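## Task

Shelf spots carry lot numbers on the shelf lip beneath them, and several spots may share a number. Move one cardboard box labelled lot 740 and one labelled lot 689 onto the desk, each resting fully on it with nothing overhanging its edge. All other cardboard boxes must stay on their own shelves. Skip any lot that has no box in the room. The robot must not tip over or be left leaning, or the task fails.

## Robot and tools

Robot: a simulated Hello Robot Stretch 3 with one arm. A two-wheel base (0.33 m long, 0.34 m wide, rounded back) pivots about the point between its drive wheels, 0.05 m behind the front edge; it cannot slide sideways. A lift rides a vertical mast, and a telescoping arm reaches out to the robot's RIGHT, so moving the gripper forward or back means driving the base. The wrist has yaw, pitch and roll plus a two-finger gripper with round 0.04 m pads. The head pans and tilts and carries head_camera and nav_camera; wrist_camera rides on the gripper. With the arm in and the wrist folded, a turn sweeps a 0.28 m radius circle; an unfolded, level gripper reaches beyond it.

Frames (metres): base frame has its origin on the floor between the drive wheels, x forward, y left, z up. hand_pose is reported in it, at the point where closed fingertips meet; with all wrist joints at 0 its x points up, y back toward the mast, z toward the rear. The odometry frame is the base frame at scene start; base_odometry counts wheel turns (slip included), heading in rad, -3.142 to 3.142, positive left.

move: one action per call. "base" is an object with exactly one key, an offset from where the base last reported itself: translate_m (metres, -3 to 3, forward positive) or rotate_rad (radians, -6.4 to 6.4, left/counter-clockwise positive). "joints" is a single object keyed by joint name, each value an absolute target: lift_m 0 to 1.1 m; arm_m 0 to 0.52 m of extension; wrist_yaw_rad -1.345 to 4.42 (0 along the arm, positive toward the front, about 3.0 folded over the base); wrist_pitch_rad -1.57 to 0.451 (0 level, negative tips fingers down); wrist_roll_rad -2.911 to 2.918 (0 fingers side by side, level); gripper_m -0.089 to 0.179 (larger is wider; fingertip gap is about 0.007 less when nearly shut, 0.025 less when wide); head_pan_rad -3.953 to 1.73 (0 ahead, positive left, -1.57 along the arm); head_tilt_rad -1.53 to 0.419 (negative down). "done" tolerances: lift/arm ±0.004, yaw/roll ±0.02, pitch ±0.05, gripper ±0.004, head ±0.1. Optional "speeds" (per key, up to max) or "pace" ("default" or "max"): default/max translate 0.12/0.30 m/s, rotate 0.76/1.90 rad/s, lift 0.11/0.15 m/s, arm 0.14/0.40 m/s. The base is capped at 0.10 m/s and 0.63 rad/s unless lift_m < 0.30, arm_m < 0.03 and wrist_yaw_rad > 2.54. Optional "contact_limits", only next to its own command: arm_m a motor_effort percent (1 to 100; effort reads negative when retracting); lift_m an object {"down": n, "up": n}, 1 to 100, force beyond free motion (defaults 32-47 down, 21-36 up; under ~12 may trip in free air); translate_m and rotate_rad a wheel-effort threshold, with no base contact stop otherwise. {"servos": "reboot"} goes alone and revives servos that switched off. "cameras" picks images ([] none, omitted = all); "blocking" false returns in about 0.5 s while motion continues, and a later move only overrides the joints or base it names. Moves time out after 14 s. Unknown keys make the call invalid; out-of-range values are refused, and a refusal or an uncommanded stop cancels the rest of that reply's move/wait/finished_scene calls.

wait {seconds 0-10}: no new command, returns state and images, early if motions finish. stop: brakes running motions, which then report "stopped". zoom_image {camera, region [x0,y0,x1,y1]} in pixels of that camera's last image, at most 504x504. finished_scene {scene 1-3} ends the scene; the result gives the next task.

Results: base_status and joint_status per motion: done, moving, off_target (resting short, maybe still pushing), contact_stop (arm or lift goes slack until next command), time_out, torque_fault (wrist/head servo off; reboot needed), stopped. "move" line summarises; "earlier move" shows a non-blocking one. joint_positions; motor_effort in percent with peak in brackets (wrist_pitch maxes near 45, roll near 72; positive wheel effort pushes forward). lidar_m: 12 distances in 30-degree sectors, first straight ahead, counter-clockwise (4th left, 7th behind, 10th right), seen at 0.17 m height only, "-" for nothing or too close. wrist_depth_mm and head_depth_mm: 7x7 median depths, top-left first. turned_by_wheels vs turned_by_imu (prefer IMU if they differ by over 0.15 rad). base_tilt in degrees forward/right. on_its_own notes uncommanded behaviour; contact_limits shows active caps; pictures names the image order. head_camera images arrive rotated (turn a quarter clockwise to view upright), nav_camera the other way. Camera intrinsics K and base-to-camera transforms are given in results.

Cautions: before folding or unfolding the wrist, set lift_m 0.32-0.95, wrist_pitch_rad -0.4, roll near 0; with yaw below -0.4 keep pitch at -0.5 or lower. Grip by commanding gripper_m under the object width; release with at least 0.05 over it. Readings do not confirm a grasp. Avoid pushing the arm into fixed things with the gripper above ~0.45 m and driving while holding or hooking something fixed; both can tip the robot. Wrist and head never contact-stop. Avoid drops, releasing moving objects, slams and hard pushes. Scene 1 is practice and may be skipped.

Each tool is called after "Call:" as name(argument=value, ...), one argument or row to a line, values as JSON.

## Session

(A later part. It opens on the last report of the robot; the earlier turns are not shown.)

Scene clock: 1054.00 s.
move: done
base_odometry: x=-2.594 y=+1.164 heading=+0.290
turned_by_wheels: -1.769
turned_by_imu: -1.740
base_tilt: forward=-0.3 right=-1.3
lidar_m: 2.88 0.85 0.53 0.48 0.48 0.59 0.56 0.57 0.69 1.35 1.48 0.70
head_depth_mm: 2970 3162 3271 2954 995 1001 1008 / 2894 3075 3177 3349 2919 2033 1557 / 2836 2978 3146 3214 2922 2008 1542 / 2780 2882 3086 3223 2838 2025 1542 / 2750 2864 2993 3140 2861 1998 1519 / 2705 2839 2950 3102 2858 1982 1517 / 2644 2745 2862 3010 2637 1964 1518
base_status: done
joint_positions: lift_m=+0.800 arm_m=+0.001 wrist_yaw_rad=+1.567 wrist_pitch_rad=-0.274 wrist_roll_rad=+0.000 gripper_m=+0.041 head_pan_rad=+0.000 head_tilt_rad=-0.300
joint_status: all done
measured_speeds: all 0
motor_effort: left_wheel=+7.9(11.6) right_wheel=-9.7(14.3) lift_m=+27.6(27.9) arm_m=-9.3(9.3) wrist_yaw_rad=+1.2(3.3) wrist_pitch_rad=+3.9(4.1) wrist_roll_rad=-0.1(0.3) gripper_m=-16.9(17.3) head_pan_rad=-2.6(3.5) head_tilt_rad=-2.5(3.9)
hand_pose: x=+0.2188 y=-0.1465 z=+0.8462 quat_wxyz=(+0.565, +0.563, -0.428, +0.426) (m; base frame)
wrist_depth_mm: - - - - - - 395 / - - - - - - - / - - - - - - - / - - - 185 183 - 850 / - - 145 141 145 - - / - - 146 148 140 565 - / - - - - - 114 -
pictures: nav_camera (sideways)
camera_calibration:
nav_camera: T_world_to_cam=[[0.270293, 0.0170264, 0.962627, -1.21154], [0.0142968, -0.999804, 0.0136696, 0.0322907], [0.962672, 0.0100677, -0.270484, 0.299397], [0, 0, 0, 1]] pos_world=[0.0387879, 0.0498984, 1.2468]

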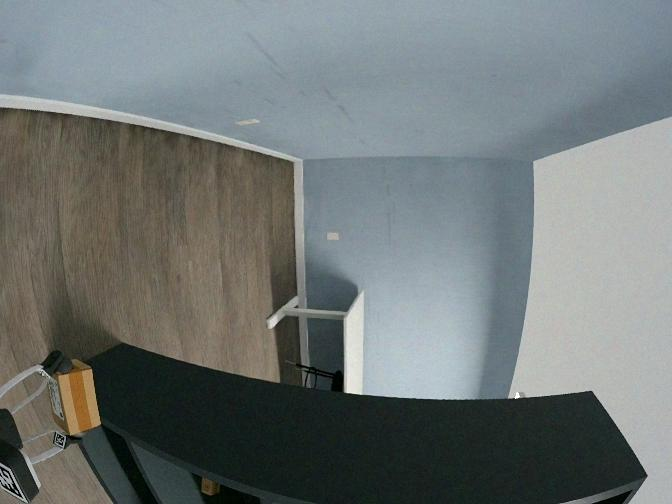

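Call:
move(
  base={"translate_m": 1.3},
  pace="max",
  cameras=[],
)

Call:
move(
  base={"translate_m": 1.3},
  pace="max",
  joints={"head_pan_rad": -1.0, "head_tilt_rad": -0.6},
)

Scene clock: 1076.63 s.
move: done
base_odometry: x=-1.348 y=+1.536 heading=+0.290
turned_by_wheels: +0.000
turned_by_imu: +0.001
base_tilt: forward=-0.3 right=-1.3
lidar_m: 1.91 1.23 0.77 0.70 0.71 0.86 1.69 0.55 0.49 0.90 3.28 1.62
head_depth_mm: 1784 1875 1969 2056 1567 2032 1566 / 1744 1828 1916 2023 1672 1864 1546 / 1697 1800 1894 1975 2089 2021 1544 / 1676 1748 1838 1955 2037 2006 1543 / 1651 1736 1814 1887 2000 1994 1521 / 1613 1696 1768 1874 1963 1966 1528 / 1599 1665 1740 1820 1906 1962 1521
base_status: done
joint_positions: lift_m=+0.800 arm_m=+0.001 wrist_yaw_rad=+1.567 wrist_pitch_rad=-0.274 wrist_roll_rad=+0.000 gripper_m=+0.041 head_pan_rad=+0.000 head_tilt_rad=-0.300
joint_status: not commanded
measured_speeds: all 0
motor_effort: left_wheel=+5.9(11.9) right_wheel=+2.6(10.3) lift_m=+30.1(30.6) arm_m=-12.3(14.2) wrist_yaw_rad=+1.5(3.7) wrist_pitch_rad=+3.9(4.1) wrist_roll_rad=-0.1(0.4) gripper_m=-16.8(17.5) head_pan_rad=-2.2(3.4) head_tilt_rad=-1.8(3.3)
hand_pose: x=+0.2188 y=-0.1465 z=+0.8462 quat_wxyz=(+0.565, +0.563, -0.428, +0.426) (m; base frame)
wrist_depth_mm: - - - - - - - / - - - - - - - / - - - - - - - / - - - 185 - - - / - - 144 141 147 - - / - - 145 148 140 - - / - - - - - 123 -
pictures: none
No camera images: "cameras" was empty.

Scene clock: 1090.57 s.
move: done
base_odometry: x=-0.102 y=+1.908 heading=+0.290
turned_by_wheels: +0.000
turned_by_imu: +0.001
base_tilt: forward=-0.3 right=-1.2
lidar_m: 0.64 0.64 0.79 0.92 0.93 1.13 1.65 1.65 2.01 1.31 0.54 0.71
head_depth_mm: 3023 3279 1741 1132 840 671 599 / 2476 3253 1711 1126 834 665 1154 / 1774 2022 1684 1115 829 660 1205 / 1372 1525 1552 1101 822 658 991 / 1105 1209 1335 1087 816 693 1137 / 932 1001 1085 1080 811 713 416 / 805 852 912 977 804 1119 406
base_status: done
joint_positions: lift_m=+0.800 arm_m=+0.001 wrist_yaw_rad=+1.567 wrist_pitch_rad=-0.274 wrist_roll_rad=+0.000 gripper_m=+0.041 head_pan_rad=-1.000 head_tilt_rad=-0.600
joint_status: all done
measured_speeds: all 0
motor_effort: left_wheel=+4.1(12.1) right_wheel=+4.0(10.5) lift_m=+30.9(32.0) arm_m=-11.8(13.4) wrist_yaw_rad=+1.3(3.4) wrist_pitch_rad=+4.0(4.2) wrist_roll_rad=+0.1(0.4) gripper_m=-16.7(17.7) head_pan_rad=+2.9(5.4) head_tilt_rad=+3.4(6.4)
hand_pose: x=+0.2188 y=-0.1465 z=+0.8462 quat_wxyz=(+0.565, +0.563, -0.428, +0.426) (m; base frame)
wrist_depth_mm: - - - - - - - / - - - - - - - / - - - - - - - / - - - 174 173 - - / - - 144 141 145 - - / - - 146 148 140 - - / - - 128 157 - 105 -
pictures: head_camera (sideways), nav_camera (sideways), wrist_camera
camera_calibration:
head_camera: T_world_to_cam=[[-0.31987, 0.4125, -0.852952, 1.12718], [0.851161, 0.520553, -0.0674515, 0.0822285], [0.416183, -0.747575, -0.517613, 0.626669], [0, 0, 0, 1]] pos_world=[0.0297519, -0.0392829, 1.29135]
nav_camera: T_world_to_cam=[[0.307437, -0.447257, 0.839907, -1.05164], [-0.831712, -0.555137, 0.00882319, 0.0437654], [0.462317, -0.701274, -0.542658, 0.656631], [0, 0, 0, 1]] pos_world=[0.0561425, 0.0144196, 1.23922]
wrist_camera: T_world_to_cam=[[0.0367496, -0.999127, -0.019874, -0.13091], [-0.458248, 0.000824717, -0.888824, 0.885006], [0.888064, 0.0417712, -0.457818, 0.365383], [0, 0, 0, 1]] pos_world=[0.0858802, -0.146788, 0.951291]

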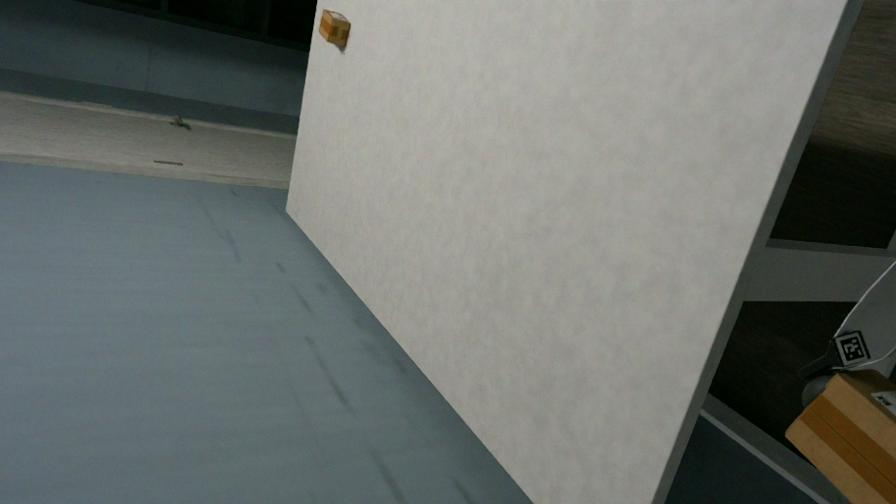

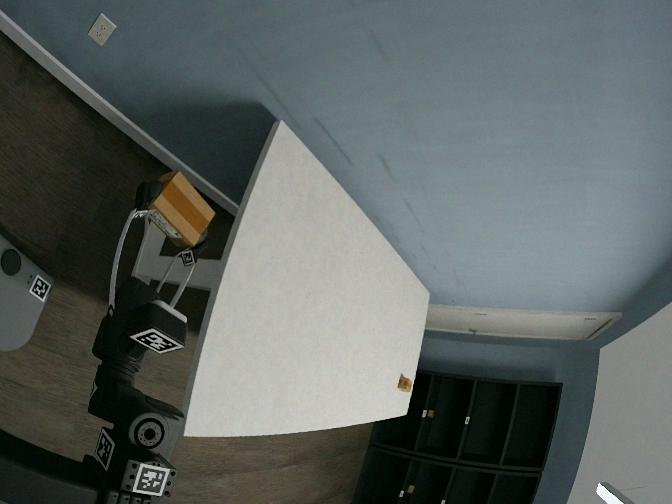

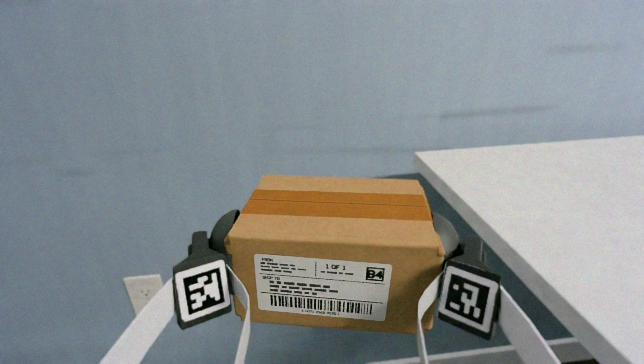

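Call:
move(
  base={"rotate_rad": 0.172},
  joints={"wrist_yaw_rad": 0.0},
  speeds={"wrist_yaw_rad": 0.8},
  cameras=[],
)

Call:
move(
  base={"translate_m": 0.18},
  joints={"head_pan_rad": -1.57, "head_tilt_rad": -0.6},
  cameras=["head_camera", "nav_camera"],
)

Scene clock: 1102.67 s.
move: done
base_odometry: x=-0.102 y=+1.908 heading=+0.462
turned_by_wheels: +0.172
turned_by_imu: +0.169
base_tilt: forward=-0.4 right=-1.2
lidar_m: 0.64 0.67 0.91 0.92 0.96 1.31 1.65 1.70 2.32 1.11 0.54 0.67
head_depth_mm: 1770 2152 1742 1130 843 669 555 / 1407 1639 1710 1125 835 665 1157 / 1146 1304 1473 1106 833 663 959 / 975 1082 1216 1104 820 697 1164 / 844 923 1021 1060 816 1356 1185 / 742 804 878 952 811 1206 1198 / 667 714 772 837 871 1015 1121
base_status: done
joint_positions: lift_m=+0.800 arm_m=+0.001 wrist_yaw_rad=+0.003 wrist_pitch_rad=-0.274 wrist_roll_rad=+0.000 gripper_m=+0.041 head_pan_rad=-1.000 head_tilt_rad=-0.600
joint_status: all done
measured_speeds: all 0
motor_effort: left_wheel=-8.7(11.5) right_wheel=+8.7(12.4) lift_m=+31.0(31.2) arm_m=-12.6(13.1) wrist_yaw_rad=-2.4(7.7) wrist_pitch_rad=+4.0(4.1) wrist_roll_rad=+0.1(0.3) gripper_m=-16.5(17.5) head_pan_rad=+3.8(3.9) head_tilt_rad=+2.7(3.6)
hand_pose: x=-0.0208 y=-0.3857 z=+0.8462 quat_wxyz=(+0.701, +0.098, -0.700, -0.096) (m; base frame)
wrist_depth_mm: - - - - - - - / - - - - - - - / - - - - - - - / - - - 174 472 - - / - - 144 142 147 - - / - - 146 148 140 - - / - - 127 156 - 114 -
pictures: none
No camera images: "cameras" was empty.

Scene clock: 1105.57 s.
move: done
base_odometry: x=+0.059 y=+1.988 heading=+0.462
turned_by_wheels: +0.000
turned_by_imu: +0.000
base_tilt: forward=-0.3 right=-1.1
lidar_m: 0.46 0.48 0.66 0.92 0.96 1.31 1.83 1.89 2.58 0.51 0.66 0.48
head_depth_mm: 3081 3419 3631 2503 844 671 1249 / 3128 3207 3410 1122 836 665 1244 / 3105 3394 1700 1109 827 607 608 / 3142 3356 1659 1098 825 509 326 / 3116 3421 1639 1090 817 621 890 / 1929 1985 1617 1081 811 649 1191 / 1348 1377 1385 1069 807 646 1191
base_status: done
joint_positions: lift_m=+0.800 arm_m=+0.001 wrist_yaw_rad=+0.003 wrist_pitch_rad=-0.274 wrist_roll_rad=+0.000 gripper_m=+0.041 head_pan_rad=-1.571 head_tilt_rad=-0.600
joint_status: all done
measured_speeds: all 0
motor_effort: left_wheel=+5.2(7.7) right_wheel=+4.6(12.2) lift_m=+29.9(31.2) arm_m=-12.8(13.5) wrist_yaw_rad=-2.7(4.5) wrist_pitch_rad=+4.0(4.1) wrist_roll_rad=+0.3(0.3) gripper_m=-16.7(17.4) head_pan_rad=+3.0(5.4) head_tilt_rad=+2.3(5.6)
hand_pose: x=-0.0208 y=-0.3857 z=+0.8462 quat_wxyz=(+0.701, +0.098, -0.700, -0.096) (m; base frame)
wrist_depth_mm: - - - - - - - / - - - - - - - / - - - - - - - / - - - 174 173 - - / - - 144 141 145 - - / - - 146 148 140 - - / - - 128 157 - 105 -
pictures: head_camera (sideways), nav_camera (sideways)
camera_calibration:
head_camera: T_world_to_cam=[[-0.0459741, 0.519961, -0.852952, 1.12551], [0.99747, -0.0224538, -0.0674515, 0.081336], [-0.0542241, -0.853895, -0.517613, 0.629538], [0, 0, 0, 1]] pos_world=[0.0047502, -0.0458338, 1.29135]
nav_camera: T_world_to_cam=[[0.0167196, -0.542472, 0.839907, -1.04987], [-0.999814, -0.0171544, 0.00882319, 0.0447908], [0.0096218, -0.839898, -0.542658, 0.659392], [0, 0, 0, 1]] pos_world=[0.0559913, -0.0149344, 1.23922]

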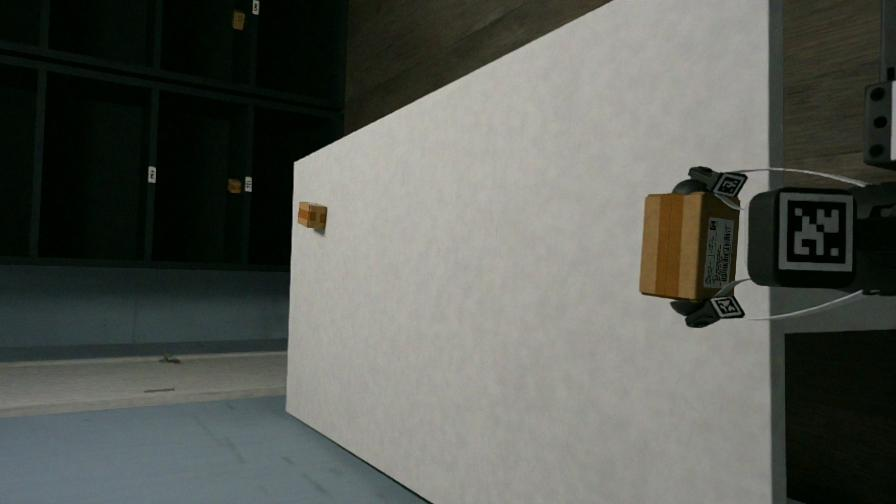

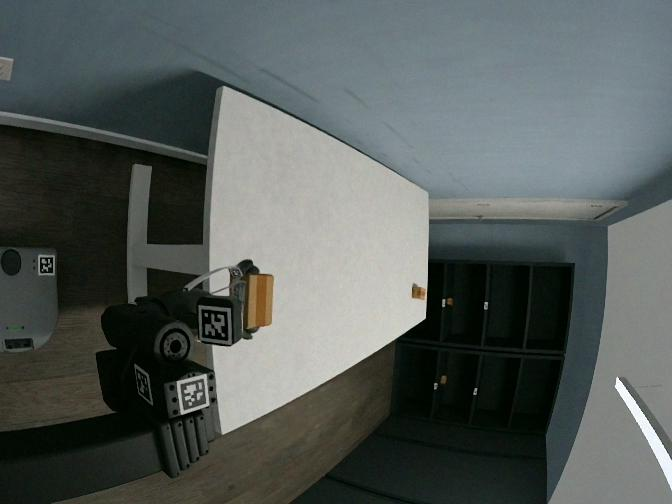

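Call:
move(
  joints={"arm_m": 0.25},
  cameras=[],
)

Call:
move(
  joints={"lift_m": 0.725},
  cameras=[],
)

Call:
move(
  joints={"lift_m": 0.702},
  speeds={"lift_m": 0.02},
  contact_limits={"lift_m": {"down": 14}},
  cameras=["wrist_camera"],
)

Scene clock: 1115.70 s.
move: done
base_odometry: x=+0.059 y=+1.988 heading=+0.462
turned_by_wheels: +0.000
turned_by_imu: +0.000
base_tilt: forward=-0.3 right=-1.1
lidar_m: 0.46 0.48 0.66 0.92 0.96 1.31 1.82 1.89 2.58 0.51 0.66 0.48
head_depth_mm: 3063 3455 3573 2514 840 324 288 / 3064 3278 3472 1122 408 343 1185 / 3157 3445 1688 1106 438 626 1204 / 3105 3372 1652 1101 463 638 1176 / 3108 3385 1642 1086 816 654 911 / 1916 2020 1619 1082 810 650 1191 / 1346 1369 1392 1070 804 646 1185
base_status: not commanded
joint_positions: lift_m=+0.800 arm_m=+0.250 wrist_yaw_rad=+0.003 wrist_pitch_rad=-0.274 wrist_roll_rad=+0.000 gripper_m=+0.041 head_pan_rad=-1.570 head_tilt_rad=-0.600
joint_status: all done
measured_speeds: all 0
motor_effort: left_wheel=+5.5(5.7) right_wheel=+3.9(5.7) lift_m=+29.7(30.7) arm_m=+14.3(15.8) wrist_yaw_rad=-2.1(5.2) wrist_pitch_rad=+4.0(4.1) wrist_roll_rad=+0.2(0.3) gripper_m=-16.4(17.5) head_pan_rad=+3.3(4.1) head_tilt_rad=+1.8(2.6)
hand_pose: x=-0.0208 y=-0.6351 z=+0.8462 quat_wxyz=(+0.701, +0.098, -0.700, -0.096) (m; base frame)
wrist_depth_mm: - - - - - - - / - - - - - - - / - - - - - - - / - - - 174 173 - - / - - 144 141 145 - - / - - 146 148 140 - - / - - 128 157 - 105 -
pictures: none
No camera images: "cameras" was empty.

Scene clock: 1117.20 s.
move: done
base_odometry: x=+0.059 y=+1.988 heading=+0.462
turned_by_wheels: +0.000
turned_by_imu: +0.000
base_tilt: forward=-0.4 right=-1.2
lidar_m: 0.46 0.48 0.66 0.92 0.96 1.30 1.82 1.89 2.58 0.51 0.66 0.48
head_depth_mm: 3060 3422 3634 2542 843 668 1172 / 3101 3224 3432 1125 834 409 353 / 3145 3415 1692 1111 747 476 1201 / 3132 3389 1642 1100 584 508 1176 / 3147 3438 1636 1085 815 652 918 / 1924 1990 1616 1080 809 650 1187 / 1340 1363 1384 1066 805 649 1182
base_status: not commanded
joint_positions: lift_m=+0.725 arm_m=+0.250 wrist_yaw_rad=+0.003 wrist_pitch_rad=-0.274 wrist_roll_rad=+0.000 gripper_m=+0.041 head_pan_rad=-1.570 head_tilt_rad=-0.600
joint_status: all done
measured_speeds: all 0
motor_effort: left_wheel=+4.9(5.4) right_wheel=+4.4(5.3) lift_m=+25.6(28.9) arm_m=+13.9(14.3) wrist_yaw_rad=-3.2(4.3) wrist_pitch_rad=+4.0(4.1) wrist_roll_rad=-0.2(0.3) gripper_m=-16.7(17.1) head_pan_rad=+2.9(3.7) head_tilt_rad=+1.1(2.2)
hand_pose: x=-0.0208 y=-0.6351 z=+0.7711 quat_wxyz=(+0.701, +0.098, -0.700, -0.096) (m; base frame)
wrist_depth_mm: - - - - - - - / - - - - - - - / - - - - - - - / - - - 175 174 - - / - - 144 141 145 - - / - - 146 148 140 - - / - - 128 157 - 105 -
pictures: none
No camera images: "cameras" was empty.

Scene clock: 1118.73 s.
move: done
base_odometry: x=+0.059 y=+1.988 heading=+0.462
turned_by_wheels: +0.000
turned_by_imu: +0.000
base_tilt: forward=-0.4 right=-1.3
lidar_m: 0.46 0.48 0.66 0.92 0.95 1.31 1.82 1.89 2.58 0.51 0.66 0.48
head_depth_mm: 3081 3421 3658 2523 844 669 1192 / 3069 3225 3463 1122 836 442 369 / 3172 3350 1679 1115 828 487 1205 / 3170 3372 1659 1104 761 516 1177 / 3105 3414 1645 1090 813 653 914 / 1907 1988 1610 1077 808 650 1196 / 1343 1366 1386 1066 804 648 1184
base_status: not commanded
joint_positions: lift_m=+0.702 arm_m=+0.250 wrist_yaw_rad=+0.003 wrist_pitch_rad=-0.266 wrist_roll_rad=+0.000 gripper_m=+0.041 head_pan_rad=-1.570 head_tilt_rad=-0.600
joint_status: all done
measured_speeds: all 0
motor_effort: left_wheel=+5.2(5.6) right_wheel=+4.6(5.5) lift_m=+23.3(26.3) arm_m=+13.5(14.0) wrist_yaw_rad=-2.7(4.3) wrist_pitch_rad=+2.5(4.1) wrist_roll_rad=-0.1(0.3) gripper_m=-16.9(17.3) head_pan_rad=+2.9(3.6) head_tilt_rad=+0.9(2.1)
contact_limits: lift_m down 14 (down: maximum 72; up: maximum 65)
hand_pose: x=-0.0208 y=-0.6358 z=+0.7501 quat_wxyz=(+0.701, +0.095, -0.700, -0.093) (m; base frame)
wrist_depth_mm: - - - - - - - / - - - - - - - / - - - - - - - / - - - 173 171 - - / - - 144 141 145 - - / - - 147 148 140 - - / - - 128 157 - 105 -
pictures: wrist_camera
camera_calibration:
wrist_camera: T_world_to_cam=[[-0.998879, -0.0430969, -0.0195562, -0.0268901], [-0.00199436, 0.451184, -0.892429, 0.988764], [0.0472844, -0.89139, -0.450765, -0.0615281], [0, 0, 0, 1]] pos_world=[-0.0219787, -0.502119, 0.854141]

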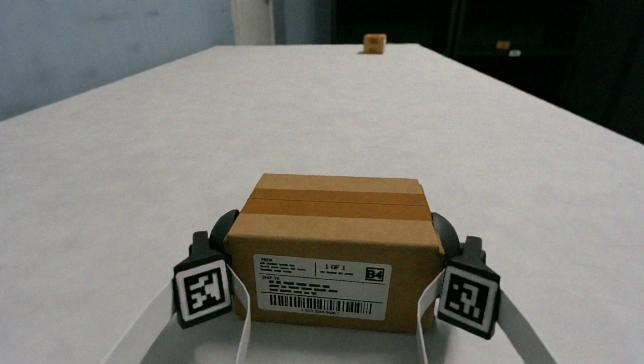

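Call:
move(
  joints={"gripper_m": 0.16},
  cameras=[],
)

Call:
move(
  joints={"arm_m": 0.0},
  cameras=["wrist_camera", "nav_camera"],
)

Scene clock: 1125.67 s.
move: done
base_odometry: x=+0.059 y=+1.988 heading=+0.462
turned_by_wheels: +0.000
turned_by_imu: +0.000
base_tilt: forward=-0.3 right=-1.0
lidar_m: 0.46 0.48 0.66 0.92 0.95 1.31 1.82 1.89 2.57 0.51 0.66 0.48
head_depth_mm: 3029 3411 3654 2530 842 671 1192 / 3100 3245 3402 1121 834 442 369 / 3154 3418 1685 1111 827 487 1201 / 3130 3392 1665 1105 762 516 1175 / 3124 3447 1633 1089 814 655 912 / 1928 2005 1603 1076 809 651 1184 / 1345 1358 1385 1070 807 648 1185
base_status: not commanded
joint_positions: lift_m=+0.702 arm_m=+0.250 wrist_yaw_rad=+0.003 wrist_pitch_rad=-0.266 wrist_roll_rad=+0.000 gripper_m=+0.160 head_pan_rad=-1.570 head_tilt_rad=-0.600
joint_status: all done
measured_speeds: all 0
motor_effort: left_wheel=+5.1(5.5) right_wheel=+4.6(5.3) lift_m=+25.6(26.1) arm_m=+12.3(13.2) wrist_yaw_rad=-3.7(3.9) wrist_pitch_rad=+2.5(2.6) wrist_roll_rad=-0.1(0.3) gripper_m=+0.2(83.6) head_pan_rad=+2.6(3.3) head_tilt_rad=+0.5(1.7)
contact_limits: lift_m down 14 (down: maximum 72; up: maximum 65)
hand_pose: x=-0.0208 y=-0.6359 z=+0.7501 quat_wxyz=(+0.701, +0.095, -0.700, -0.093) (m; base frame)
wrist_depth_mm: - - - - - - - / - - - - - - - / - - - - - - - / - - - 172 171 - - / - 145 143 141 140 - - / - 125 153 148 143 135 - / 112 - - 157 154 - 109
pictures: none
No camera images: "cameras" was empty.

Scene clock: 1128.73 s.
move: done
base_odometry: x=+0.059 y=+1.988 heading=+0.462
turned_by_wheels: +0.000
turned_by_imu: +0.000
base_tilt: forward=-0.3 right=-1.2
lidar_m: 0.46 0.48 0.66 0.92 0.95 1.31 1.83 1.88 2.58 0.51 0.66 0.48
head_depth_mm: 3081 3424 3628 2528 844 669 1222 / 3099 3209 3430 1126 836 665 1216 / 3106 3356 1682 1113 831 661 1182 / 3179 3387 1649 1101 774 659 603 / 3122 3395 1629 1090 815 653 862 / 1928 1997 1625 1083 811 649 1178 / 1341 1363 1383 1068 805 646 1183
base_status: not commanded
joint_positions: lift_m=+0.702 arm_m=+0.001 wrist_yaw_rad=+0.003 wrist_pitch_rad=-0.266 wrist_roll_rad=+0.000 gripper_m=+0.160 head_pan_rad=-1.570 head_tilt_rad=-0.600
joint_status: all done
measured_speeds: all 0
motor_effort: left_wheel=+4.9(5.7) right_wheel=+4.0(5.4) lift_m=+27.3(28.0) arm_m=-12.9(14.9) wrist_yaw_rad=-2.6(4.1) wrist_pitch_rad=+2.5(2.6) wrist_roll_rad=+0.1(0.3) gripper_m=+0.8(1.2) head_pan_rad=+2.8(3.2) head_tilt_rad=+0.4(1.3)
contact_limits: lift_m down 14 (down: maximum 72; up: maximum 65)
hand_pose: x=-0.0208 y=-0.3865 z=+0.7501 quat_wxyz=(+0.701, +0.095, -0.700, -0.093) (m; base frame)
wrist_depth_mm: - - - - - - - / - - - 394 - - - / - - - 374 - - - / - - - - - - - / - 145 - - - - - / - 125 - - - 135 - / 112 127 950 388 - 946 110
pictures: nav_camera (sideways), wrist_camera
camera_calibration:
nav_camera: T_world_to_cam=[[0.0175227, -0.542447, 0.839907, -1.04987], [-0.999787, -0.0186347, 0.00882319, 0.0447906], [0.0108653, -0.839883, -0.542658, 0.659384], [0, 0, 0, 1]] pos_world=[0.0560133, -0.0148605, 1.23922]
wrist_camera: T_world_to_cam=[[-0.998879, -0.0431024, -0.0195452, -0.0161509], [-0.00199393, 0.450944, -0.89255, 0.876296], [0.0472849, -0.891511, -0.450524, 0.160584], [0, 0, 0, 1]] pos_world=[-0.0219787, -0.252694, 0.85417]

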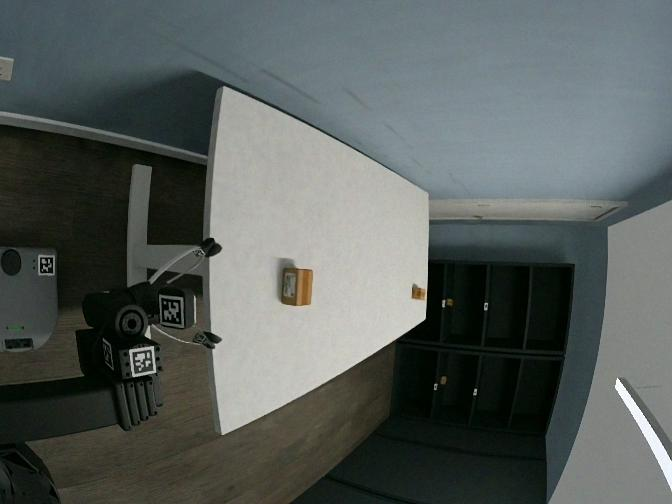

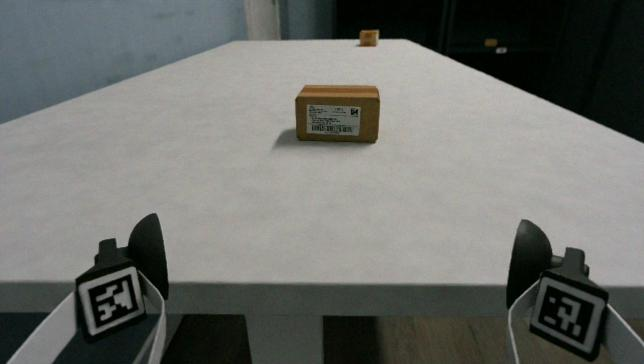

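Call:
finished_scene(
  scene=1,
)

The scene is finished: the task was done.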